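# Feed steel bar into cold saw up to length stop

## Task

Slide the long steel bar along the roller line, through the open vise of the cold saw and beneath its lifted blade, until its end reaches the length stop (the tip of the little rod aimed back toward the blade, on the saw's -y side). The stop must not be shifted from its set position, and the bar must still rest on the rollers at the end. If a short leftover piece of bar sits on the saw ahead of the stop, move it into the offcut bin, the open box on the bench past the stop.

## Robot and tools

Robot and frame. Two arms, left_arm and right_arm, each ride their own carriage on one floor track that runs along y at x = 0. left_rail carries left_arm and is always the carriage at larger y; right_rail carries right_arm. An arm's base sits at x = 0, y = its carriage's position_m, z = 0.03 m, facing +x. Scene frame: table top is z = 0, +z up, +x is the direction the arms face, +y to their left, y = 0 mid-track; the table edge is at x = 0.31 m. Reported positions are in metres, orientation as quaternion wxyz, velocities in m/s and rad/s, and may be off by a few centimetres at long reach. Each gripper has two rigid fingers pointing along the gripper's own +z and closing along its y; end_effector_position is the point between closed pads.

execute_actions(actions, cameras). Each action is an object that may hold "rows", "steps", "until" and device keys. rows: 1 to 15 rows, one per control step (1/30 s). Each row is one flat list of 18 numbers in [-1, 1]: left dx, dy, dz, rx, ry, rz, left gripper position, force_limit, speed, then the same nine for the right arm. The six pose numbers are an offset, not a pose: measured from that arm's Hand target as it stood when the action began, along that Hand target's own axes; every row counts from that same start, not from the row before. Scale: 1.0 = 0.6 m for dx/dy/dz and 180 degrees for the rotation vector rx/ry/rz. Sending all six as 0 re-commands the current Hand target. steps: 1 to 450, default 15, at least one per row; after the last row the arm keeps heading for that row's target. For a gentle motion ramp offsets up gradually (0.01 per row is about 0.18 m/s). The controller clips each step to 70 mm and 16 degrees from the measured pose. Gripper numbers are absolute commands: position +1 fully open (140 mm), about -0.8 pads touch, -1 closes until blocked; force_limit -1 (about 14 N) to +1 (about 58 N) for a slow close; speed -1 (about 30 mm/s) to +1 (about 250 mm/s), faster closing grips harder. Both start at +1. To leave a gripper alone, resend its previous three numbers (0 is a real command).

Devices: left_rail takes position_m from -1.1 to 2, right_rail from -2 to 1.1 (absolute track positions in m), plus speed_m_s 0.01 to 1 and acceleration_factor 0.1 to 1, or {"stop": true}. A bad value refuses the whole call. To drive, send position_m, then an action like {"steps": n, "until": {"left_rail": {"position_status": ["!=", "moving"]}}}. until reads only rail fields, with "=", "!=", "<", "<=", ">", ">=", or {"all": {"status": "ended"}} / {"any": {...}}. Keep carriages at least 0.98 m apart. An arm travels with its carriage, so let the carriage arrive before aiming the gripper at a scene point.

move(target, speed, blend, stop_force, zero, blocking, cameras). target is one 18-number row or a list of up to 15 rows, each an offset from the Hand targets at the move's start (not from the previous target), same scale and axes. speed: m/s, 0.002 to 2, default 0.25. blend: corner rounding in m. stop_force: 10 to 80 N, ends an arm's path when it feels that much push along its travel; use it slowly, only with the carriage standing, not while rotating the gripper, and omit it when backing off a contact. blocking=false returns early; then wait or stop before new rows. Paths are straight and do not avoid obstacles; at most 10 s. The result adds a "move:" line: done, off_target, moving, held or fault, and limits such as paced or held.

wait(seconds 0 to 10) lets things run. stop brakes a running move. zoom_image(camera, region [x0, y0, x1, y1] pixels, at most 504 by 504) enlarges cam_low, cam_left_wrist or cam_right_wrist (all 672x504). finished_scene(scene) ends the scene; the goal must hold without the robot.

Result lines. Hand target: the base for each arm's next offsets. Tool commands: current gripper commands. object_status: 0 moving, 1 blocked while opening, 2 blocked while closing (a grip), 3 reached target or pads met. position_measured in counts: 3 open, 75 about 100 mm, 139 about 60 mm, 200 about 20 mm, 230 pads together. Joint positions/velocities: per arm rail (m) then waist, shoulder, elbow, forearm roll, wrist pitch, wrist roll (rad). Joint torques, Flange force (gripper axes, noisy, includes held weight), Wrist depth (7x7 grid of distances in mm, "-" for none). Rails report position_m, position_status (moving, done, contact_stop, time_out, stopped, stopped_with_arm, stopped_for_other_arm, stopped_for_other_carriage) and position_answer (taken or not_taken). MOTOR HOT warns of overheating.

Avoid. Anything landing off the table, even on the track, fails the job. Do not knock the length stop out of place or slam the bar into it; approach it slowly. Do not drop the bar or release it while it moves, and do not grip the heavy bar far from its middle or twist it hard. Any outside force of 144 N or joint overload stops that arm for 10 s; keep targets from going past firm contacts. Never let the two arms or carriages press on each other. Loose items may occasionally be nudged by the scene.

Each tool is called after "Emit:" as name(argument=value, ...) on one line, values as JSON.

## Session

Emit:
execute_actions(actions=[])

Scene clock: 0.00 s.
left_arm: end_effector_position=(+0.6600, +1.5593, +0.4937) position_measured=3 object_status=3 end_effector_quat_wxyz=(+0.000, +1.000, +0.000, +0.000) | right_arm: end_effector_position=(+0.6600, -0.6247, +0.4937) position_measured=3 object_status=3 end_effector_quat_wxyz=(+0.000, +1.000, +0.000, +0.000)
Joint positions: left_arm=[1.56 -0.053 0.164 1.35 0 1.628 1.518] | right_arm=[-0.624 -0.053 0.164 1.35 0 1.628 1.518]
Joint velocities: within noise
Joint torques (N m): no reading
Flange force (N): no reading
Wrist depth (mm): cam_left_wrist=[565 562 403 567 414 356 421 / 370 588 368 585 593 370 597 / 400 623 464 623 621 625 632 / 402 429 475 649 647 653 657 / - 144 685 687 696 133 698 / - 730 727 730 742 - 101 / - 786 732 732 727 906 -] | cam_right_wrist=[541 540 553 545 535 540 540 / 584 376 585 592 429 584 374 / 434 390 645 645 636 643 131 / - 145 694 698 702 696 114 / - 775 765 780 767 - - / - - 855 802 807 - - / - 961 671 651 908 973 -]
Hand target: left_arm +0.6600, +1.5593, +0.4937; +0.000, +1.000, +0.000, +0.000 | right_arm +0.6600, -0.6247, +0.4937; +0.000, +1.000, +0.000, +0.000
Tool commands: left_gripper/position=+1.0 left_gripper/force_limit=+1.0 left_gripper/speed=+1.0 right_gripper/position=+1.0 right_gripper/force_limit=+1.0 right_gripper/speed=+1.0
left_rail: position_m=1.560 position_status=done
right_rail: position_m=-0.624 position_status=done
camera_calibration:
cam_left_wrist: T_world_to_cam=[[0.055165, -0.998473, 0.00282852, 1.52403], [-0.961705, -0.0523714, 0.269036, 0.598995], [-0.268477, -0.0175616, -0.963126, 0.827222], [0, 0, 0, 1]] pos_world=[0.714074, 1.5676, 0.631257]
cam_right_wrist: T_world_to_cam=[[-0.0676731, -0.997707, 0.00106339, -0.56968], [-0.871703, 0.0596448, 0.486392, 0.350011], [-0.48534, 0.0319887, -0.87374, 0.908447], [0, 0, 0, 1]] pos_world=[0.707459, -0.61831, 0.62411]

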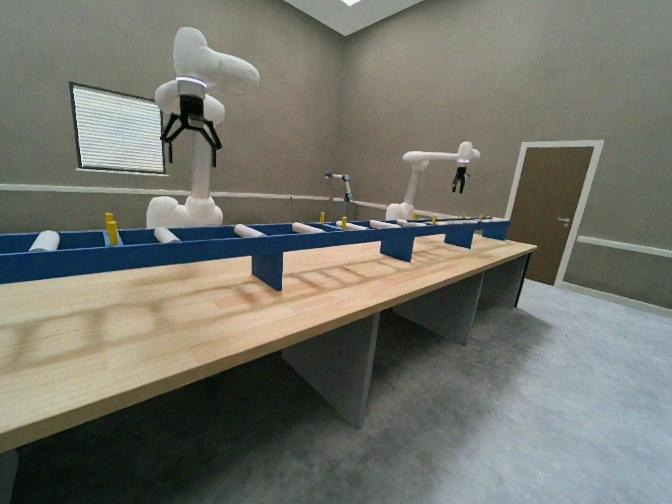

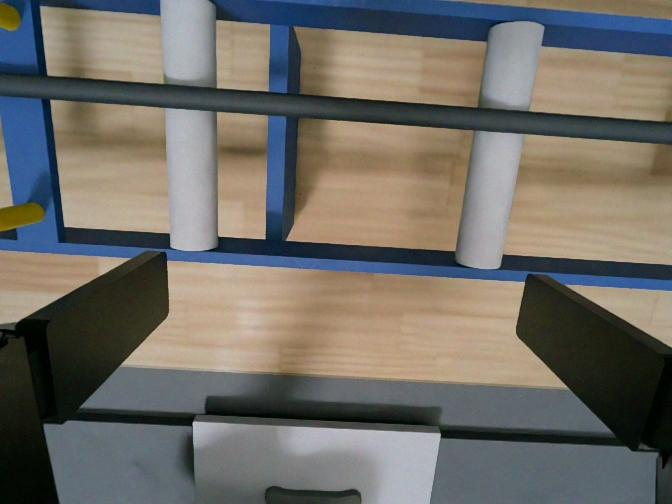

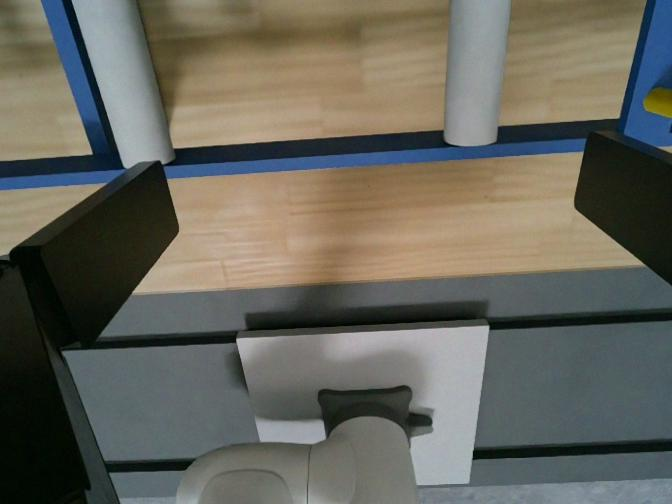

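Emit:
move(target=[0,0,-0.1,0,0,-0.5,1,1,1,-0.567,0,0.055,0,0,0,1,1,1], speed=0.5, cameras=[])

Emit:
execute_actions(actions=[{"right_rail":{"position_m":-1.2,"speed_m_s":0.8,"acceleration_factor":0.7},"left_rail":{"position_m":0.9,"speed_m_s":0.8,"acceleration_factor":0.7},"steps":300,"until":{"all":{"status":"ended"}}}])

Scene clock: 7.53 s.
left_arm: end_effector_position=(+0.6600, +1.5593, +0.5536) position_measured=3 object_status=3 end_effector_quat_wxyz=(+0.000, +0.707, +0.707, +0.000) | right_arm: end_effector_position=(+0.3198, -0.6247, +0.4606) position_measured=3 object_status=3 end_effector_quat_wxyz=(+0.000, +1.000, +0.000, +0.000)
Joint positions: left_arm=[1.56 -0.053 0.175 1.229 0 1.738 -0.053] | right_arm=[-0.624 -0.11 -0.397 1.898 0 1.64 1.461]
Joint torques (N m): left_arm=[-0.53 -59.43 -43.17 4.09 -0.91 0.25] | right_arm=[2.84 -1.96 -44.35 4.11 -0.16 0.03]
Flange force (N): left_arm=[0.5 -3.8 1.7] | right_arm=[-2.6 8.5 2.7]
Wrist depth (mm): cam_left_wrist=[605 627 623 418 617 625 634 / 617 653 660 653 502 660 670 / 660 670 683 694 683 689 1459 / 692 710 717 722 715 717 1555 / - 143 761 745 500 134 1590 / - 789 795 804 798 816 101 / - 852 842 839 842 869 -] | cam_right_wrist=[524 523 522 521 522 522 523 / 561 - - - 564 572 - / - - 581 576 579 586 131 / - 135 633 603 619 628 115 / - 454 464 477 671 711 728 / - 422 436 419 747 1796 1810 / - 397 1997 2014 1899 2087 1980]
Hand target: left_arm +0.6600, +1.5593, +0.5537; +0.000, +0.707, +0.707, +0.000 | right_arm +0.3198, -0.6247, +0.4607; +0.000, +1.000, +0.000, +0.000
Off the commanded pose: left_arm 0.000 m, 0 deg | right_arm 0.000 m, 0 deg.
left_rail: position_m=1.560 position_status=done
right_rail: position_m=-0.624 position_status=done
move: done
No camera images: "cameras" was empty.

Scene clock: 9.73 s.
left_arm: end_effector_position=(+0.6600, +0.8995, +0.5537) position_measured=3 object_status=3 end_effector_quat_wxyz=(+0.000, +0.707, +0.707, +0.000) | right_arm: end_effector_position=(+0.3198, -1.2005, +0.4607) position_measured=3 object_status=3 end_effector_quat_wxyz=(+0.000, +1.000, +0.000, +0.000)
Joint positions: left_arm=[0.9 -0.053 0.175 1.229 0 1.738 -0.053] | right_arm=[-1.2 -0.11 -0.397 1.898 0 1.64 1.461]
Joint torques (N m): left_arm=[-0.24 -59.68 -43.1 4.08 -0.92 0.33] | right_arm=[2.84 -1.83 -44.31 4.14 -0.17 -0.04]
Flange force (N): left_arm=[-0.2 -2.2 1.6] | right_arm=[-2.4 8.7 2.7]
Wrist depth (mm): cam_left_wrist=[587 628 627 443 400 627 638 / 621 662 651 657 653 651 666 / 660 687 681 687 441 698 701 / 687 708 720 710 505 720 1544 / - 143 766 698 525 133 764 / - 810 801 792 798 822 101 / - 816 845 574 607 866 -] | cam_right_wrist=[526 525 524 521 521 525 519 / 568 592 569 - 605 - 589 / - 147 584 578 576 588 131 / - 125 628 606 614 666 115 / - 454 463 459 673 788 752 / - 411 435 420 441 1729 1782 / - 401 2014 2032 1997 2068 2068]
Hand target: left_arm +0.6600, +0.8995, +0.5537; +0.000, +0.707, +0.707, +0.000 | right_arm +0.3198, -1.2005, +0.4607; +0.000, +1.000, +0.000, +0.000
Tool commands: left_gripper/position=+1.0 left_gripper/force_limit=+1.0 left_gripper/speed=+1.0 right_gripper/position=+1.0 right_gripper/force_limit=+1.0 right_gripper/speed=+1.0
Off the commanded pose: left_arm 0.000 m, 0 deg | right_arm 0.000 m, 0 deg.
left_rail: position_m=0.900 speed_m_s=0.80 position_status=done
right_rail: position_m=-1.200 speed_m_s=0.80 position_status=done
camera_calibration:
cam_left_wrist: T_world_to_cam=[[0.998473, 0.055165, 0.00282852, -0.705273], [0.0523714, -0.961705, 0.269036, 0.69705], [0.0175616, -0.268477, -0.963126, 0.910362], [0, 0, 0, 1]] pos_world=[0.651703, 0.953674, 0.691257]
cam_right_wrist: T_world_to_cam=[[-0.0676731, -0.997707, 0.00106339, -1.16715], [-0.871703, 0.0596448, 0.486392, 0.103852], [-0.48534, 0.0319887, -0.87374, 0.73292], [0, 0, 0, 1]] pos_world=[0.367259, -1.19411, 0.59111]

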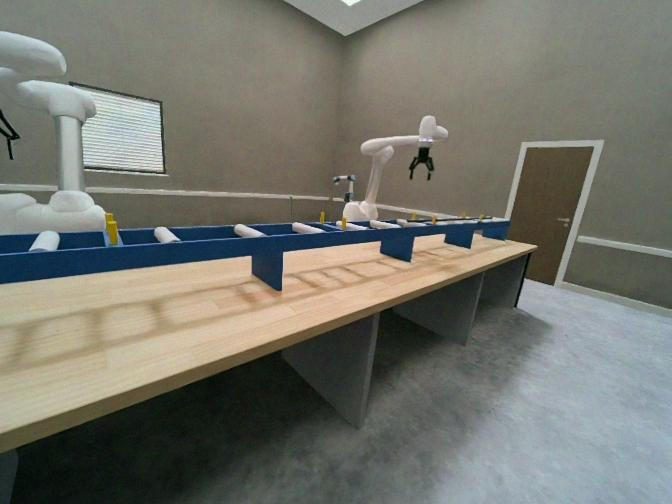

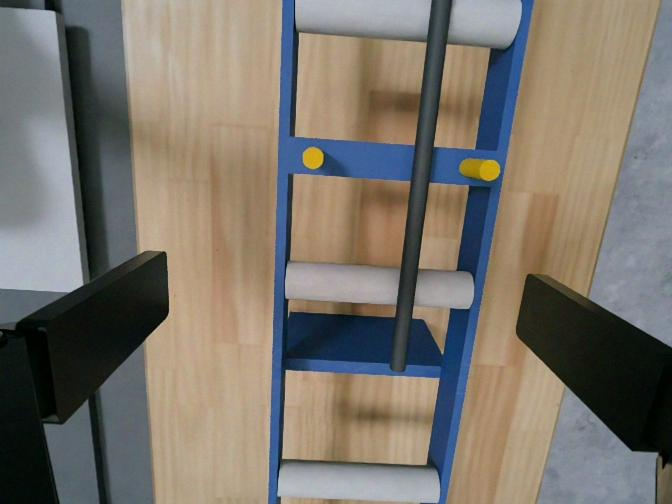

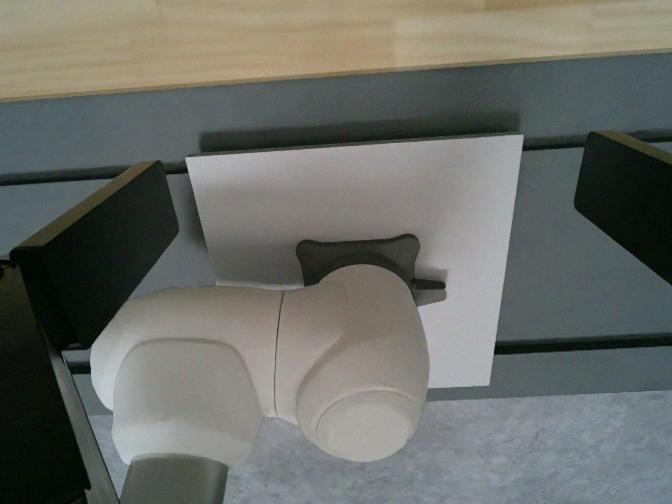

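Emit:
execute_actions(actions=[{"right_rail":{"position_m":-1.98,"speed_m_s":0.6,"acceleration_factor":0.7},"left_rail":{"position_m":1.85},"steps":300,"until":{"all":{"status":"ended"}}}], cameras=["cam_left_wrist"])

Emit:
move(target=[0,0,0,0,0,0,1,1,1,0.6,-0.0333,-0.25,0,0,0.5,1,1,1], speed=0.4, cameras=["cam_right_wrist"])

Scene clock: 26.40 s.
left_arm: end_effector_position=(+0.6600, +1.8495, +0.5537) position_measured=3 object_status=3 end_effector_quat_wxyz=(+0.000, +0.707, +0.707, +0.000) | right_arm: end_effector_position=(+0.3198, -1.9805, +0.4607) position_measured=3 object_status=3 end_effector_quat_wxyz=(+0.000, +1.000, +0.000, +0.000)
Joint positions: left_arm=[1.85 -0.053 0.175 1.229 0 1.738 -0.053] | right_arm=[-1.98 -0.11 -0.397 1.898 0 1.64 1.461]
Joint torques (N m): left_arm=[-0.1 -59.67 -42.94 4.1 -0.93 0.3] | right_arm=[2.73 -2.1 -44.37 4.12 -0.17 0.03]
Flange force (N): left_arm=[-0.4 -2.2 1.5] | right_arm=[-2.1 8.2 2.8]
Wrist depth (mm): cam_left_wrist=[595 628 627 407 413 619 636 / 619 653 660 660 664 655 666 / 662 701 687 672 459 692 1420 / 687 720 720 730 710 720 1490 / - 144 758 494 490 134 1639 / - 798 804 816 786 813 101 / - 856 849 835 839 869 -] | cam_right_wrist=[519 519 522 525 518 521 522 / 571 579 - 575 561 564 1331 / - 137 576 578 576 571 132 / - 126 636 606 619 629 115 / - 456 461 466 666 1544 1631 / - 423 440 417 735 1914 1839 / - 397 432 2050 2032 2106 2068]
Hand target: left_arm +0.6600, +1.8495, +0.5537; +0.000, +0.707, +0.707, +0.000 | right_arm +0.3198, -1.9805, +0.4607; +0.000, +1.000, +0.000, +0.000
Tool commands: left_gripper/position=+1.0 left_gripper/force_limit=+1.0 left_gripper/speed=+1.0 right_gripper/position=+1.0 right_gripper/force_limit=+1.0 right_gripper/speed=+1.0
Off the commanded pose: left_arm 0.000 m, 0 deg | right_arm 0.000 m, 0 deg.
left_rail: position_m=1.850 speed_m_s=0.80 position_status=done
right_rail: position_m=-1.980 speed_m_s=0.60 position_status=done
camera_calibration:
cam_left_wrist: T_world_to_cam=[[0.998473, 0.055165, 0.00282852, -0.757674], [0.0523714, -0.961705, 0.269036, 1.61057], [0.0175616, -0.268477, -0.963126, 1.16539], [0, 0, 0, 1]] pos_world=[0.651703, 1.90357, 0.691257]
Images, in order (width x height): cam_left_wrist 672x504.

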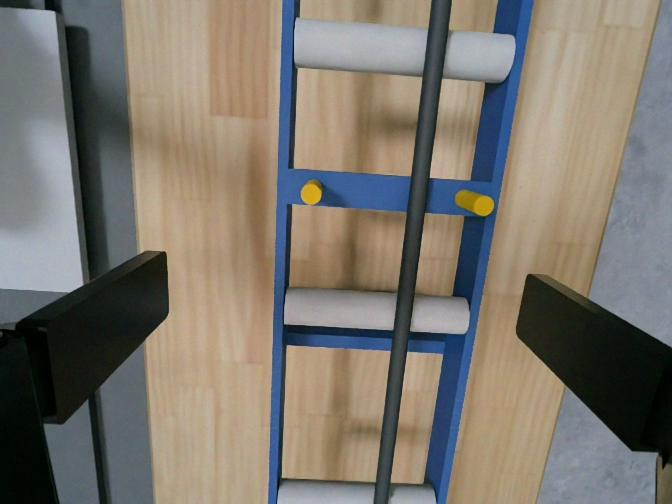

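Scene clock: 28.83 s.
left_arm: end_effector_position=(+0.6600, +1.8495, +0.5537) position_measured=3 object_status=3 end_effector_quat_wxyz=(+0.000, +0.707, +0.707, +0.000) | right_arm: end_effector_position=(+0.6797, -1.9605, +0.6107) position_measured=3 object_status=3 end_effector_quat_wxyz=(+0.000, +0.707, -0.707, +0.000)
Joint positions: left_arm=[1.85 -0.053 0.175 1.229 0 1.738 -0.053] | right_arm=[-1.98 -0.022 0.232 1.053 0 1.856 3.119]
Joint torques (N m): left_arm=[-1.06 -59.75 -43.21 4.06 -0.93 0.28] | right_arm=[2.74 -62.03 -42.62 3.93 -0.17 0.08]
Flange force (N): left_arm=[1.3 -3.0 1.8] | right_arm=[5.0 9.7 5.1]
Wrist depth (mm): cam_left_wrist=[612 627 628 408 414 621 632 / 623 651 644 655 662 660 670 / 660 687 689 672 455 692 1449 / 692 698 717 730 710 722 1511 / - 144 755 579 490 134 1614 / - 804 798 798 792 816 101 / 862 795 849 835 845 859 -] | cam_right_wrist=[664 649 631 633 638 649 640 / 1379 708 486 476 689 696 673 / 1514 745 517 502 738 762 131 / - 127 540 552 796 777 114 / - 399 603 586 666 670 - / - 362 360 353 986 1020 - / - - 297 294 443 1103 -]
Hand target: left_arm +0.6600, +1.8495, +0.5537; +0.000, +0.707, +0.707, +0.000 | right_arm +0.6798, -1.9606, +0.6107; +0.000, +0.707, -0.707, +0.000
Off the commanded pose: left_arm 0.000 m, 0 deg | right_arm 0.000 m, 0 deg.
left_rail: position_m=1.850 speed_m_s=0.80 position_status=done
right_rail: position_m=-1.980 speed_m_s=0.60 position_status=done
move: done
camera_calibration:
cam_right_wrist: T_world_to_cam=[[-0.997707, 0.0676731, 0.00106339, 0.819614], [0.0596448, 0.871703, 0.486392, 1.34895], [0.0319887, 0.48534, -0.87374, 1.60013], [0, 0, 0, 1]] pos_world=[0.68609, -2.00796, 0.74111]
Images, in order (width x height): cam_right_wrist 672x504.

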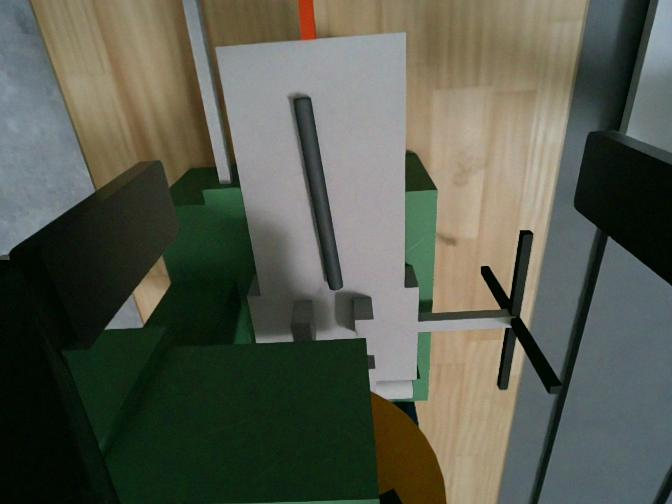

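Emit:
move(target=[0,0,0,0,0,0,1,1,1,-0.184,-0.08,0.3845,-0.0055,-0.1388,-0.025,-0.1,1,0], speed=0.25, cameras=["cam_right_wrist"])

Scene clock: 51.63 s.
left_arm: end_effector_position=(+0.6600, +1.8495, +0.5537) position_measured=3 object_status=3 end_effector_quat_wxyz=(+0.000, +0.707, +0.707, +0.000) | right_arm: end_effector_position=(+0.7278, -1.8501, +0.3800) position_measured=141 object_status=3 end_effector_quat_wxyz=(-0.147, +0.717, -0.662, -0.159)
Joint positions: left_arm=[1.85 -0.053 0.175 1.229 0 1.738 -0.053] | right_arm=[-1.98 -0.061 0.306 1.431 0.434 1.479 2.945]
Joint torques (N m): left_arm=[-0.29 -59.74 -42.94 4.1 -0.91 0.27] | right_arm=[2.74 -70.42 -43.45 4.71 0.11 0.03]
Flange force (N): left_arm=[-0.1 -1.6 1.7] | right_arm=[3.2 9.0 -1.2]
Wrist depth (mm): cam_left_wrist=[603 627 625 409 410 625 638 / 617 651 653 653 664 660 664 / 660 685 692 670 456 696 1430 / 694 712 720 725 712 722 708 / - 144 755 582 484 133 1626 / - 810 807 807 783 810 101 / - 819 852 835 829 869 -] | cam_right_wrist=[286 - 224 220 226 232 475 / 317 324 258 246 261 280 549 / 1555 - 134 306 287 496 597 / - - 110 363 348 - 75 / - - - 443 443 - - / - - - - 205 - - / - - - 188 189 - -]
Hand target: left_arm +0.6600, +1.8495, +0.5537; +0.000, +0.707, +0.707, +0.000 | right_arm +0.7278, -1.8502, +0.3800; -0.147, +0.717, -0.662, -0.159
Off the commanded pose: left_arm 0.000 m, 0 deg | right_arm 0.000 m, 0 deg.
left_rail: position_m=1.850 speed_m_s=0.80 position_status=done
right_rail: position_m=-1.980 speed_m_s=0.60 position_status=done
move: done
camera_calibration:
cam_right_wrist: T_world_to_cam=[[-0.99939, -0.0188145, 0.0294147, 0.690813], [0.012757, 0.587435, 0.809171, 0.74754], [-0.0325034, 0.809053, -0.586836, 1.88035], [0, 0, 0, 1]] pos_world=[0.741973, -1.94744, 0.478252]
Images, in order (width x height): cam_right_wrist 672x504.

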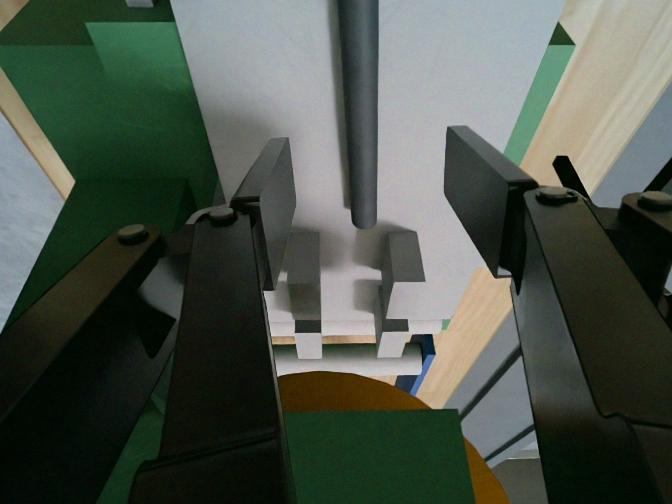

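Emit:
move(target=[0,0,0,0,0,0,1,1,1,-0.011,0.0047,0.152,0,0,0,-0.35,1,0], speed=0.2, cameras=["cam_right_wrist"])

Scene clock: 62.63 s.
left_arm: end_effector_position=(+0.6600, +1.8495, +0.5537) position_measured=3 object_status=3 end_effector_quat_wxyz=(+0.000, +0.707, +0.707, +0.000) | right_arm: end_effector_position=(+0.7214, -1.8060, +0.3001) position_measured=173 object_status=3 end_effector_quat_wxyz=(-0.147, +0.717, -0.662, -0.159)
Joint positions: left_arm=[1.85 -0.053 0.175 1.229 0 1.738 -0.053] | right_arm=[-1.98 -0.001 0.327 1.549 0.449 1.328 2.938]
Joint torques (N m): left_arm=[-0.34 -59.68 -43.19 4.01 -0.88 0.27] | right_arm=[2.49 -72.2 -42.8 4.66 0.1 -0.04]
Flange force (N): left_arm=[-0.1 -1.5 2.3] | right_arm=[3.3 8.0 -1.5]
Wrist depth (mm): cam_left_wrist=[598 625 621 405 407 628 630 / 623 647 647 653 664 649 672 / 662 698 694 676 456 696 1449 / 685 708 715 722 715 720 1533 / - 144 766 494 504 133 1578 / - 798 801 807 795 813 101 / - 859 839 832 829 869 -] | cam_right_wrist=[- 144 145 139 147 144 148 / 241 167 161 159 170 171 445 / 277 278 191 180 138 195 522 / - - - 226 247 - - / - - - 300 288 - - / - - - 531 - - - / - - - 796 - - -]
Hand target: left_arm +0.6600, +1.8495, +0.5537; +0.000, +0.707, +0.707, +0.000 | right_arm +0.7214, -1.8060, +0.3001; -0.147, +0.717, -0.662, -0.159
Off the commanded pose: left_arm 0.000 m, 0 deg | right_arm 0.000 m, 0 deg.
left_rail: position_m=1.850 speed_m_s=0.80 position_status=done
right_rail: position_m=-1.980 speed_m_s=0.60 position_status=done
move: done
camera_calibration:
cam_right_wrist: T_world_to_cam=[[-0.99939, -0.0188164, 0.0294143, 0.687593], [0.0127601, 0.587321, 0.809253, 0.786118], [-0.0325029, 0.809135, -0.586723, 1.79769], [0, 0, 0, 1]] pos_world=[0.735573, -1.90334, 0.398352]
Images, in order (width x height): cam_right_wrist 672x504.

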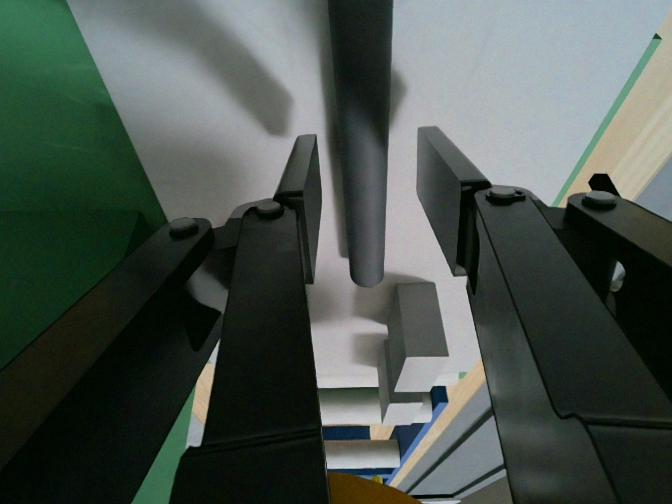

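Emit:
move(target=[0,0,0,0,0,0,1,1,1,0.0176,0,0.0377,0,0,0,-0.35,1,0], speed=0.012, stop_force=10, cameras=[])

Scene clock: 71.17 s.
left_arm: end_effector_position=(+0.6600, +1.8495, +0.5537) position_measured=3 object_status=3 end_effector_quat_wxyz=(+0.000, +0.707, +0.707, +0.000) | right_arm: end_effector_position=(+0.7214, -1.8060, +0.2824) position_measured=173 object_status=3 end_effector_quat_wxyz=(-0.147, +0.717, -0.662, -0.159)
Joint positions: left_arm=[1.85 -0.053 0.175 1.229 0 1.738 -0.053] | right_arm=[-1.98 -0.001 0.336 1.57 0.452 1.301 2.924]
Joint torques (N m): left_arm=[-0.81 -59.52 -43.2 4.08 -0.93 0.28] | right_arm=[6.57 -57.6 -33.15 3.79 -1.38 -0.03]
Flange force (N): left_arm=[0.8 -3.6 1.7] | right_arm=[-0.6 11.2 -22.8]
Wrist depth (mm): cam_left_wrist=[600 625 623 409 410 623 640 / 625 670 649 660 662 655 668 / 666 694 683 674 460 692 1420 / 683 725 717 720 715 720 1566 / - 144 764 493 485 133 1639 / - 786 804 801 783 813 101 / - 877 849 839 835 869 -] | cam_right_wrist=[127 124 125 116 130 130 130 / - 152 153 136 141 151 156 / 252 175 169 156 137 167 505 / - - - 194 219 - - / - - - 283 263 - - / - - - 410 - - - / - - - 1016 - - -]
Hand target: left_arm +0.6600, +1.8495, +0.5537; +0.000, +0.707, +0.707, +0.000 | right_arm +0.7214, -1.8060, +0.2824; -0.147, +0.717, -0.662, -0.159 (not the last commanded pose)
Off the commanded pose: left_arm 0.000 m, 0 deg | right_arm 0.007 m, 0 deg.
left_rail: position_m=1.850 speed_m_s=0.80 position_status=done
right_rail: position_m=-1.980 speed_m_s=0.60 position_status=done
move: contact (right_arm)
No camera images: "cameras" was empty.

Emit:
execute_actions(actions=[{"rows":[[0,0,0,0,0,0,1,1,1,-0.0009,0,-0.002,0,0,0,-0.35,1,0]],"steps":15},{"rows":[[0,0,0,0,0,0,1,1,1,0,0,0,0,0,0,-1,0.1,-1]],"steps":60}], cameras=["cam_right_wrist"])

Scene clock: 76.77 s.
left_arm: end_effector_position=(+0.6600, +1.8495, +0.5537) position_measured=3 object_status=3 end_effector_quat_wxyz=(+0.000, +0.707, +0.707, +0.000) | right_arm: end_effector_position=(+0.7214, -1.8060, +0.2837) position_measured=203 object_status=2 end_effector_quat_wxyz=(-0.147, +0.717, -0.662, -0.159)
Joint positions: left_arm=[1.85 -0.053 0.175 1.229 0 1.738 -0.053] | right_arm=[-1.98 -0.001 0.336 1.568 0.452 1.303 2.925]
Joint torques (N m): left_arm=[-0.79 -59.43 -43.04 4.13 -0.94 0.29] | right_arm=[4.05 -67.76 -39.14 4.38 -0.19 0.23]
Flange force (N): left_arm=[0.7 -2.8 1.7] | right_arm=[2.4 8.6 -8.6]
Flange force at the end of the 1st action (N): left_arm=[0.9 -3.5 1.6] | right_arm=[3.1 8.6 -1.8]
Wrist depth (mm): cam_left_wrist=[598 632 625 410 409 617 632 / 617 657 644 653 657 664 668 / 664 715 692 676 460 698 1420 / 681 712 722 727 720 720 1522 / - 144 764 491 500 133 1614 / - 783 807 795 795 810 101 / - 819 845 832 839 866 -] | cam_right_wrist=[128 126 128 118 131 135 136 / - 148 155 141 147 153 157 / 255 176 177 152 157 174 487 / - - - 179 - - - / - - - 283 - - - / - - - - - - - / - - - - - - -]
Hand target: left_arm +0.6600, +1.8495, +0.5537; +0.000, +0.707, +0.707, +0.000 | right_arm +0.7214, -1.8060, +0.2837; -0.147, +0.717, -0.662, -0.159
Off the commanded pose: left_arm 0.000 m, 0 deg | right_arm 0.000 m, 0 deg.
left_rail: position_m=1.850 speed_m_s=0.80 position_status=done
right_rail: position_m=-1.980 speed_m_s=0.60 position_status=done
camera_calibration:
cam_right_wrist: T_world_to_cam=[[-0.999391, -0.0188763, 0.0293342, 0.688096], [0.0126601, 0.58732, 0.809255, 0.79954], [-0.0325043, 0.809134, -0.586724, 1.78801], [0, 0, 0, 1]] pos_world=[0.735673, -1.90334, 0.381852]
Images, in order (width x height): cam_right_wrist 672x504.

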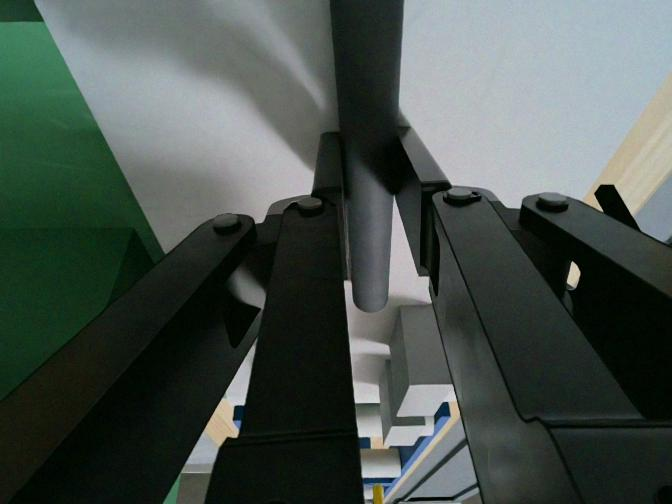

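Emit:
move(target=[0,0,0,0,0,0,1,1,1,-0.0211,0,-0.0453,0,0,0,-1,0.1,-1], speed=0.06, cameras=["cam_right_wrist"])

Scene clock: 80.57 s.
left_arm: end_effector_position=(+0.6600, +1.8495, +0.5537) position_measured=3 object_status=3 end_effector_quat_wxyz=(+0.000, +0.707, +0.707, +0.000) | right_arm: end_effector_position=(+0.7214, -1.8060, +0.3137) position_measured=203 object_status=2 end_effector_quat_wxyz=(-0.147, +0.717, -0.662, -0.159)
Joint positions: left_arm=[1.85 -0.053 0.175 1.229 0 1.738 -0.053] | right_arm=[-1.98 -0.001 0.321 1.532 0.447 1.349 2.948]
Joint torques (N m): left_arm=[-0.99 -59.85 -43.23 4.06 -0.97 0.26] | right_arm=[2.84 -75.94 -46.81 5.3 0.24 0.02]
Flange force (N): left_arm=[1.2 -3.4 1.7] | right_arm=[5.4 10.3 4.5]
Wrist depth (mm): cam_left_wrist=[597 625 625 407 411 634 636 / 627 664 651 664 666 664 670 / 662 685 692 676 452 689 1469 / 681 727 717 722 712 715 1555 / - 143 758 491 493 133 1590 / - 807 801 807 786 807 101 / 859 819 856 835 842 873 -] | cam_right_wrist=[- 158 158 117 156 160 397 / - 188 178 150 174 193 473 / - 223 218 150 151 213 525 / - - - 179 - - - / - - - 347 - - - / - - - - - - - / - - - - - - -]
Hand target: left_arm +0.6600, +1.8495, +0.5537; +0.000, +0.707, +0.707, +0.000 | right_arm +0.7214, -1.8060, +0.3137; -0.147, +0.717, -0.662, -0.159
Off the commanded pose: left_arm 0.000 m, 0 deg | right_arm 0.000 m, 0 deg.
left_rail: position_m=1.850 speed_m_s=0.80 position_status=done
right_rail: position_m=-1.980 speed_m_s=0.60 position_status=done
move: done
camera_calibration:
cam_right_wrist: T_world_to_cam=[[-0.99939, -0.0188164, 0.0294143, 0.687196], [0.0127601, 0.587321, 0.809253, 0.775193], [-0.0325029, 0.809135, -0.586723, 1.80561], [0, 0, 0, 1]] pos_world=[0.735573, -1.90334, 0.411852]
Images, in order (width x height): cam_right_wrist 672x504.

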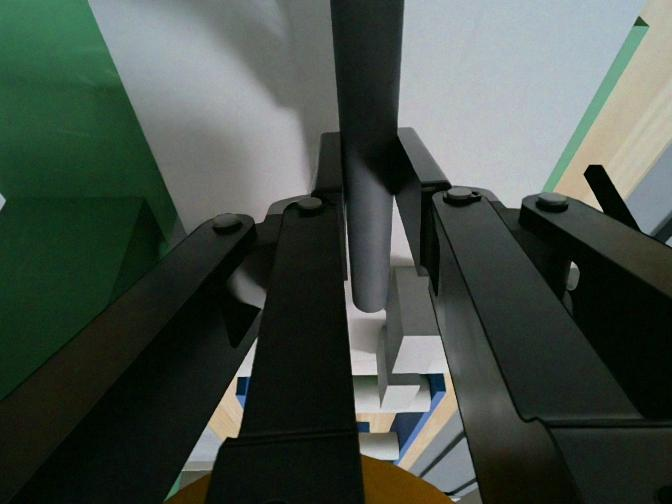

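Emit:
move(target=[[0,0,0,0,0,0,1,1,1,-0.0122,0.0027,-0.1045,0,0,0,-1,0.1,-1],[0,0,0,0,0,0,1,1,1,0.503,0.053,-0.492,0,0.139,0,-1,0.1,-1]], speed=[0.1,0.15], blend=[0.02,0], cameras=["cam_right_wrist"])

Scene clock: 92.47 s.
left_arm: end_effector_position=(+0.6600, +1.8495, +0.5537) position_measured=3 object_status=3 end_effector_quat_wxyz=(+0.000, +0.707, +0.707, +0.000) | right_arm: end_effector_position=(+0.7215, -2.2056, +0.4537) position_measured=203 object_status=2 end_effector_quat_wxyz=(+0.000, +0.735, -0.678, +0.000)
Joint positions: left_arm=[1.85 -0.053 0.175 1.229 0 1.738 -0.053] | right_arm=[-1.98 -0.349 0.322 1.221 0 1.598 2.713]
Joint torques (N m): left_arm=[-0.71 -59.31 -43.03 4.06 -0.9 0.19] | right_arm=[3.02 -77.57 -47.8 4.02 -0.22 0.01]
Flange force (N): left_arm=[0.8 -3.2 1.5] | right_arm=[-0.1 10.4 8.6]
Wrist depth (mm): cam_left_wrist=[607 634 630 407 404 619 642 / 625 651 655 664 666 660 668 / 653 708 685 676 458 694 1500 / 687 720 727 730 710 720 1746 / - 144 764 573 485 133 1602 / - 775 801 801 792 810 101 / - 849 862 810 839 869 -] | cam_right_wrist=[518 516 - 112 499 521 508 / 553 564 557 132 549 557 552 / 616 599 594 150 157 585 564 / 1475 - - 178 - - - / - - - - - - - / - - - - - - - / - - - - - - -]
Hand target: left_arm +0.6600, +1.8495, +0.5537; +0.000, +0.707, +0.707, +0.000 | right_arm +0.7215, -2.2056, +0.4537; +0.000, +0.735, -0.678, +0.000
Off the commanded pose: left_arm 0.000 m, 0 deg | right_arm 0.000 m, 0 deg.
left_rail: position_m=1.850 speed_m_s=0.80 position_status=done
right_rail: position_m=-1.980 speed_m_s=0.60 position_status=done
move: done
camera_calibration:
cam_right_wrist: T_world_to_cam=[[-0.999927, -0.012056, 0.000877698, 0.703906], [-0.0101087, 0.873808, 0.486166, 1.69154], [-0.00662816, 0.486121, -0.873866, 1.6102], [0, 0, 0, 1]] pos_world=[0.731626, -2.25235, 0.58411]
Images, in order (width x height): cam_right_wrist 672x504.

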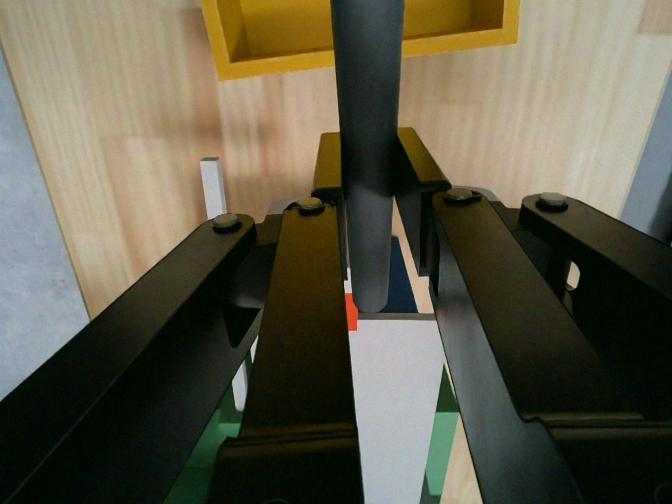

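Emit:
move(target=[[0,0,0,0,0,0,1,1,1,0.332,0.0167,0.1,0,0,-0.016,-1,0.1,-1],[0,0,0,0,0,0,1,1,1,0.332,0.0167,0.6,0,0,-0.016,-1,0.1,-1]], speed=[0.2,0.2], blend=[0.05,0], cameras=["cam_right_wrist"])

Emit:
move(target=[0,0,0,0,0,0,1,1,1,0,0,0.1,0,0,0,-1,0.1,-1], speed=0.02, stop_force=10, cameras=[])

Scene clock: 104.67 s.
left_arm: end_effector_position=(+0.6600, +1.8495, +0.5537) position_measured=3 object_status=3 end_effector_quat_wxyz=(+0.000, +0.707, +0.707, +0.000) | right_arm: end_effector_position=(+0.7275, -2.4051, +0.0938) position_measured=203 object_status=2 end_effector_quat_wxyz=(+0.000, +0.752, -0.660, +0.000)
Joint positions: left_arm=[1.85 -0.053 0.175 1.229 0 1.738 -0.053] | right_arm=[-1.98 -0.57 0.601 1.468 0 1.072 2.442]
Joint torques (N m): left_arm=[-0.72 -59.48 -43.12 4.07 -0.9 0.21] | right_arm=[3.05 -97.35 -41.34 3.5 -0.22 0.01]
Flange force (N): left_arm=[0.7 -2.5 1.9] | right_arm=[-2.4 9.5 2.5]
Wrist depth (mm): cam_left_wrist=[600 634 634 410 415 623 638 / 628 666 653 660 662 651 668 / 664 722 683 681 459 689 1439 / 683 710 715 727 705 725 1522 / - 144 753 489 497 134 1602 / - 783 804 804 783 804 101 / - 862 852 835 832 873 -] | cam_right_wrist=[- - - 112 - 192 186 / - 209 211 132 - - 199 / - 219 222 150 113 214 199 / - - - 179 - - - / - - - 270 - - - / - - - - - - - / - - - - - - -]
Hand target: left_arm +0.6600, +1.8495, +0.5537; +0.000, +0.707, +0.707, +0.000 | right_arm +0.7275, -2.4051, +0.0938; +0.000, +0.752, -0.660, +0.000
Off the commanded pose: left_arm 0.000 m, 0 deg | right_arm 0.000 m, 0 deg.
left_rail: position_m=1.850 speed_m_s=0.80 position_status=done
right_rail: position_m=-1.980 speed_m_s=0.60 position_status=done
move: done
camera_calibration:
cam_right_wrist: T_world_to_cam=[[-0.998057, -0.0622958, 0.000752518, 0.585677], [-0.054078, 0.872269, 0.486028, 2.0692], [-0.0309339, 0.485043, -0.873943, 1.40792], [0, 0, 0, 1]] pos_world=[0.73999, -2.45131, 0.22431]
Images, in order (width x height): cam_right_wrist 672x504.

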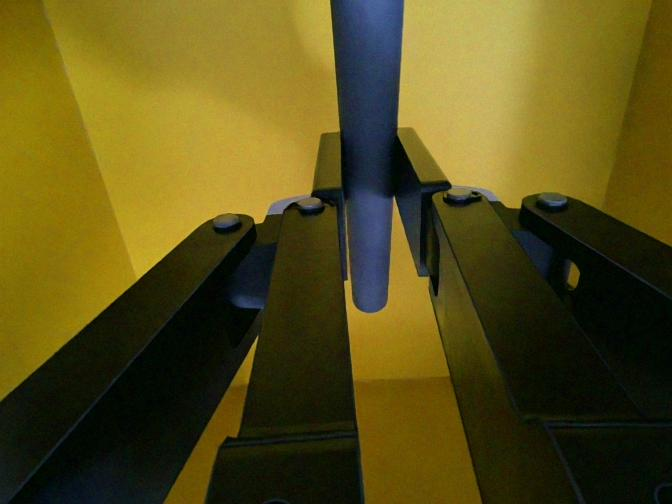

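Scene clock: 107.80 s.
left_arm: end_effector_position=(+0.6600, +1.8495, +0.5537) position_measured=3 object_status=3 end_effector_quat_wxyz=(+0.000, +0.707, +0.707, +0.000) | right_arm: end_effector_position=(+0.7275, -2.4051, +0.0433) position_measured=203 object_status=2 end_effector_quat_wxyz=(+0.000, +0.752, -0.660, +0.000)
Joint positions: left_arm=[1.85 -0.053 0.175 1.229 0 1.738 -0.053] | right_arm=[-1.98 -0.57 0.643 1.5 0 0.998 2.442]
Joint torques (N m): left_arm=[-0.62 -60.03 -42.92 4.06 -0.95 0.24] | right_arm=[1.13 -74.77 -30.56 3.11 -3.7 -0.04]
Flange force (N): left_arm=[0.4 -0.9 1.4] | right_arm=[-8.7 13.9 -30.1]
Wrist depth (mm): cam_left_wrist=[602 627 628 406 409 623 638 / 632 653 657 657 660 655 674 / 660 689 685 676 457 692 1411 / 685 708 717 725 710 727 1555 / - 144 758 495 493 134 1626 / - 798 801 813 780 816 101 / - 813 829 832 826 877 -] | cam_right_wrist=[- 151 - 136 146 148 147 / 158 160 - 143 144 159 157 / - - - 153 156 169 - / - - - 163 - - - / - - - - - - - / - - - - - - - / - - - - - - -]
Hand target: left_arm +0.6600, +1.8495, +0.5537; +0.000, +0.707, +0.707, +0.000 | right_arm +0.7275, -2.4051, +0.0432; +0.000, +0.752, -0.660, +0.000 (not the last commanded pose)
Off the commanded pose: left_arm 0.000 m, 0 deg | right_arm 0.010 m, 0 deg.
left_rail: position_m=1.850 speed_m_s=0.80 position_status=done
right_rail: position_m=-1.980 speed_m_s=0.60 position_status=done
move: contact (right_arm)
No camera images: "cameras" was empty.

Emit:
execute_actions(actions=[{"rows":[[0,0,0,0,0,0,1,1,1,0,0,-0.002,0,0,0,-1,0.1,-1]],"steps":12},{"rows":[[0,0,0,0,0,0,1,1,1,0,0,0,0,0,0,-0.2,0.1,-0.9]],"steps":40}], cameras=["cam_right_wrist"])

Emit:
move(target=[0,0.1375,0.37,0,0,0,0.2,1,0,0,0,-0.68,0,0,0,-0.2,0.1,-0.9], speed=0.3, cameras=["cam_left_wrist","cam_right_wrist"])

Scene clock: 118.87 s.
left_arm: end_effector_position=(+0.6600, +1.8495, +0.5537) position_measured=3 object_status=3 end_effector_quat_wxyz=(+0.000, +0.707, +0.707, +0.000) | right_arm: end_effector_position=(+0.7275, -2.4051, +0.0444) position_measured=154 object_status=3 end_effector_quat_wxyz=(+0.000, +0.752, -0.660, +0.000)
Joint positions: left_arm=[1.85 -0.053 0.175 1.229 0 1.738 -0.053] | right_arm=[-1.98 -0.57 0.642 1.499 0 0.999 2.442]
Joint torques (N m): left_arm=[-0.46 -59.68 -43.14 4.09 -0.96 0.27] | right_arm=[2.98 -94.93 -37.36 3.44 -0.14 0.04]
Flange force (N): left_arm=[0.4 -3.2 1.3] | right_arm=[-2.8 9.5 -3.4]
Flange force at the end of the 1st action (N): left_arm=[0.7 -3.3 1.7] | right_arm=[-4.1 10.6 1.8]
Wrist depth (mm): cam_left_wrist=[602 632 634 409 409 627 628 / 627 651 655 660 653 660 666 / 655 685 681 678 453 694 1411 / 678 715 725 727 720 725 1522 / - 144 755 491 489 134 1639 / - 795 789 807 792 816 101 / - 822 852 839 842 869 -] | cam_right_wrist=[- - 150 135 146 - - / - - - 156 160 161 162 / - - 174 159 151 110 169 / - 85 - 167 - - 75 / - - - - 203 - - / - - - - - - - / - - - 235 234 - -]
Hand target: left_arm +0.6600, +1.8495, +0.5537; +0.000, +0.707, +0.707, +0.000 | right_arm +0.7275, -2.4051, +0.0444; +0.000, +0.752, -0.660, +0.000
Off the commanded pose: left_arm 0.000 m, 0 deg | right_arm 0.000 m, 0 deg.
left_rail: position_m=1.850 speed_m_s=0.80 position_status=done
right_rail: position_m=-1.980 speed_m_s=0.60 position_status=done
camera_calibration:
cam_right_wrist: T_world_to_cam=[[-0.998057, -0.0622958, 0.000752518, 0.585721], [-0.054078, 0.872269, 0.486028, 2.09312], [-0.0309339, 0.485043, -0.873943, 1.36469], [0, 0, 0, 1]] pos_world=[0.73999, -2.45121, 0.17491]
Images, in order (width x height): cam_right_wrist 672x504.

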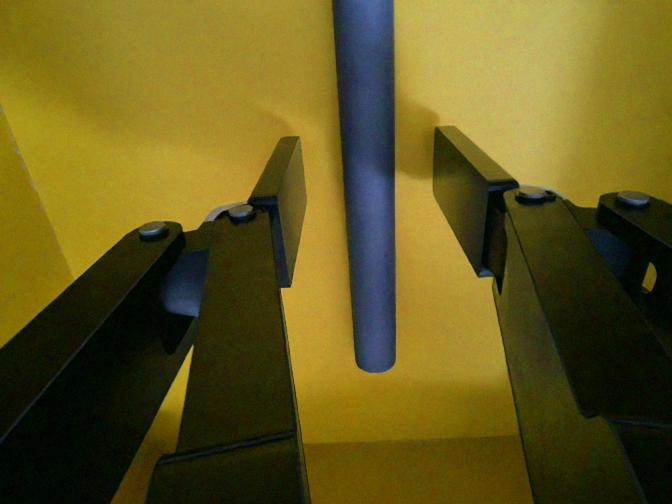

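Scene clock: 120.67 s.
left_arm: end_effector_position=(+0.7425, +1.8495, +0.3317) position_measured=104 object_status=3 end_effector_quat_wxyz=(+0.000, +0.707, +0.707, +0.000) | right_arm: end_effector_position=(+0.7274, -2.4049, +0.4524) position_measured=154 object_status=3 end_effector_quat_wxyz=(+0.000, +0.752, -0.660, +0.000)
Joint positions: left_arm=[1.85 -0.047 0.317 1.448 0 1.377 -0.047] | right_arm=[-1.98 -0.57 0.478 1.001 0 1.663 2.442]
Joint torques (N m): left_arm=[-0.78 -74.53 -42.94 4.02 -0.89 0.38] | right_arm=[2.98 -87.75 -44 4.06 -0.1 -0.03]
Flange force (N): left_arm=[0.5 -1.6 0.6] | right_arm=[-3.6 10.5 3.2]
Wrist depth (mm): cam_left_wrist=[420 260 422 418 424 230 428 / 437 268 439 432 447 247 446 / 459 227 454 226 457 460 470 / 482 239 232 233 232 486 494 / 501 100 501 499 507 504 518 / - - 276 274 281 - 84 / - - 574 263 271 - -] | cam_right_wrist=[516 514 - - 466 513 510 / 556 557 549 544 529 549 545 / 619 603 124 543 - 581 586 / - 86 - 668 662 - 75 / - - - 702 722 - - / - - - 584 - - - / - - - 534 530 - -]
Hand target: left_arm +0.7425, +1.8495, +0.3317; +0.000, +0.707, +0.707, +0.000 | right_arm +0.7274, -2.4049, +0.4524; +0.000, +0.752, -0.660, +0.000
Off the commanded pose: left_arm 0.000 m, 0 deg | right_arm 0.000 m, 0 deg.
left_rail: position_m=1.850 speed_m_s=0.80 position_status=done
right_rail: position_m=-1.980 speed_m_s=0.60 position_status=done
move: done
camera_calibration:
cam_left_wrist: T_world_to_cam=[[0.998473, 0.055165, 0.00282852, -0.83942], [0.0523714, -0.961705, 0.269036, 1.66598], [0.0175616, -0.268477, -0.963126, 0.950126], [0, 0, 0, 1]] pos_world=[0.734203, 1.90357, 0.469257]
cam_right_wrist: T_world_to_cam=[[-0.998058, -0.0622931, 0.000746503, 0.585231], [-0.0540744, 0.872203, 0.486146, 1.89454], [-0.0309347, 0.485161, -0.873877, 1.72137], [0, 0, 0, 1]] pos_world=[0.73979, -2.45111, 0.58281]
Images, in order (width x height): cam_left_wrist 672x504, cam_right_wrist 672x504.

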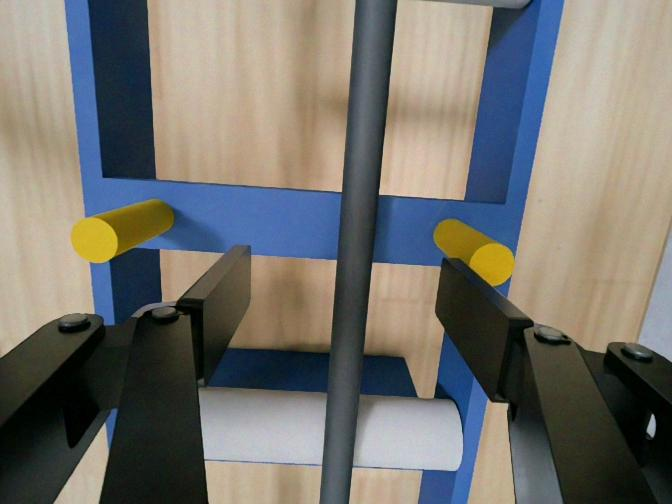

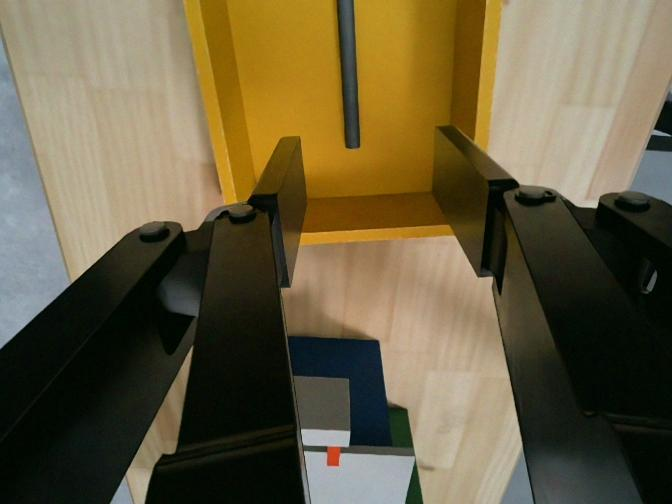

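Emit:
move(target=[0.083,0.0088,0.0787,0,0,0,0.2,1,0,-0.704,-0.063,-0.083,0.0098,-0.15,0.0417,1,0.1,0], speed=0.3, cameras=["cam_left_wrist"])

Emit:
execute_actions(actions=[{"rows":[[0,0,0,0,0,0,-1,0,-1,0,0,0,0,0,0,1,0.1,0]],"steps":95}], cameras=["cam_left_wrist","cam_right_wrist"])

Scene clock: 139.33 s.
left_arm: end_effector_position=(+0.7477, +1.8993, +0.2844) position_measured=104 object_status=3 end_effector_quat_wxyz=(+0.000, +0.707, +0.707, +0.000) | right_arm: end_effector_position=(+0.7100, -1.9811, +0.5020) position_measured=3 object_status=3 end_effector_quat_wxyz=(-0.165, +0.686, -0.689, -0.165)
Joint positions: left_arm=[1.85 0.02 0.345 1.495 0 1.301 0.02] | right_arm=[-1.98 -0.259 0.272 1.266 0.46 1.716 2.928]
Joint torques (N m): left_arm=[-1.01 -76.71 -42.38 3.94 -0.91 0.26] | right_arm=[2.08 -67.68 -43.97 4.87 0.2 -0.01]
Flange force (N): left_arm=[0.8 -1.4 1.3] | right_arm=[2.5 9.1 2.0]
Wrist depth (mm): cam_left_wrist=[163 162 159 152 157 157 381 / 193 393 397 146 400 184 398 / 205 410 416 153 420 196 420 / 200 429 434 160 435 220 443 / - 106 195 173 196 195 461 / - - 480 203 471 85 84 / - - 389 369 389 - -] | cam_right_wrist=[586 579 355 350 349 600 572 / 1534 623 403 404 421 713 717 / 1742 136 499 488 566 802 131 / - 115 - 576 635 977 115 / - 350 373 375 1324 1729 - / - 335 346 339 - 2364 3926 / - 313 313 312 313 - -]
Hand target: left_arm +0.7477, +1.8993, +0.2844; +0.000, +0.707, +0.707, +0.000 | right_arm +0.7100, -1.9811, +0.5021; -0.165, +0.686, -0.689, -0.165
Off the commanded pose: left_arm 0.000 m, 0 deg | right_arm 0.000 m, 0 deg.
left_rail: position_m=1.850 speed_m_s=0.80 position_status=done
right_rail: position_m=-1.980 speed_m_s=0.60 position_status=done
move: done
camera_calibration:
cam_left_wrist: T_world_to_cam=[[0.998473, 0.0551649, 0.0028268, -0.847325], [0.0523722, -0.961712, 0.269012, 1.72632], [0.0175586, -0.268453, -0.963133, 0.917901], [0, 0, 0, 1]] pos_world=[0.739503, 1.95337, 0.422057]
Images, in order (width x height): cam_left_wrist 672x504.

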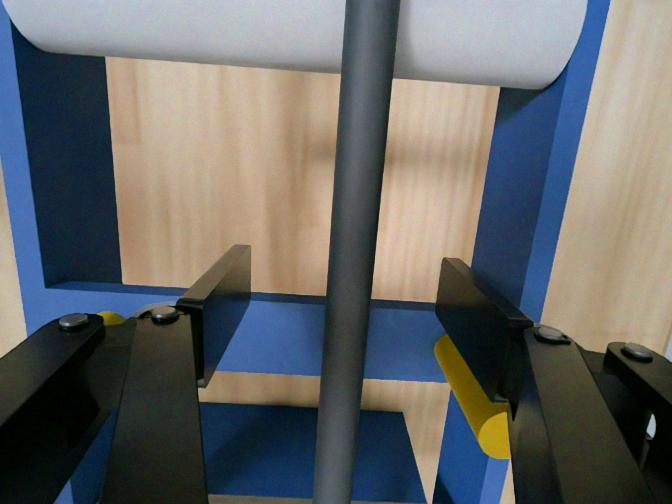

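Scene clock: 142.70 s.
left_arm: end_effector_position=(+0.7477, +1.8993, +0.2844) position_measured=203 object_status=2 end_effector_quat_wxyz=(+0.000, +0.707, +0.707, +0.000) | right_arm: end_effector_position=(+0.7100, -1.9812, +0.5021) position_measured=3 object_status=3 end_effector_quat_wxyz=(-0.165, +0.686, -0.689, -0.165)
Joint positions: left_arm=[1.85 0.02 0.345 1.495 0 1.301 0.02] | right_arm=[-1.98 -0.259 0.271 1.266 0.46 1.716 2.928]
Joint torques (N m): left_arm=[-0.69 -73.22 -43.63 3.89 -3.29 0.21] | right_arm=[3.41 -67.9 -43.84 4.82 0.14 -0.02]
Flange force (N): left_arm=[0.1 -9.2 -3.6] | right_arm=[3.7 9.1 0.8]
Wrist depth (mm): cam_left_wrist=[163 162 160 140 157 157 381 / 193 395 397 385 400 184 403 / 205 414 412 152 418 196 420 / 200 434 436 157 431 219 442 / 190 192 104 162 117 453 466 / - - - 176 - - 493 / - - - - - - -] | cam_right_wrist=[588 575 357 348 350 596 619 / 1524 660 400 409 408 694 - / 1729 523 540 491 490 819 131 / - 124 571 573 685 653 120 / - 357 380 371 1301 1466 1448 / - 334 353 350 - - 4929 / - 317 310 309 - - -]
Hand target: left_arm +0.7477, +1.8993, +0.2844; +0.000, +0.707, +0.707, +0.000 | right_arm +0.7100, -1.9812, +0.5021; -0.165, +0.686, -0.689, -0.165
Off the commanded pose: left_arm 0.000 m, 0 deg | right_arm 0.000 m, 0 deg.
left_rail: position_m=1.850 speed_m_s=0.80 position_status=done
right_rail: position_m=-1.980 speed_m_s=0.60 position_status=done
camera_calibration:
cam_left_wrist: T_world_to_cam=[[0.998473, 0.0551649, 0.0028268, -0.847325], [0.0523722, -0.961712, 0.269012, 1.72634], [0.0175586, -0.268453, -0.963133, 0.917805], [0, 0, 0, 1]] pos_world=[0.739503, 1.95337, 0.421957]
cam_right_wrist: T_world_to_cam=[[-0.9975, 0.0629738, 0.0320503, 0.826333], [0.0617097, 0.555419, 0.829278, 0.617782], [0.0344214, 0.829183, -0.557917, 2.03517], [0, 0, 0, 1]] pos_world=[0.716091, -2.0827, 0.596661]
Images, in order (width x height): cam_left_wrist 672x504, cam_right_wrist 672x504.

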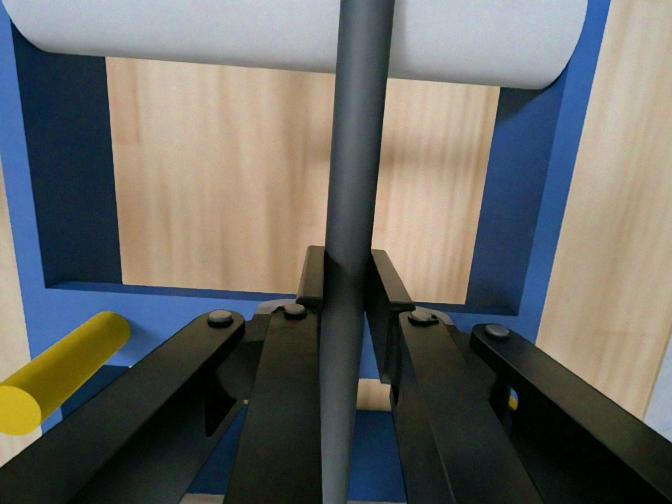

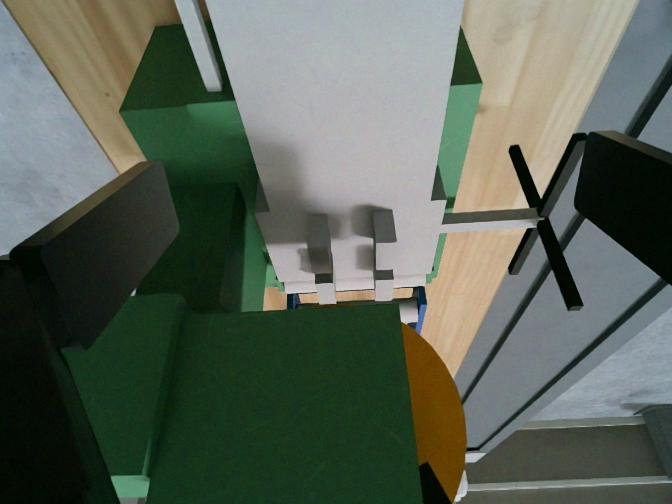

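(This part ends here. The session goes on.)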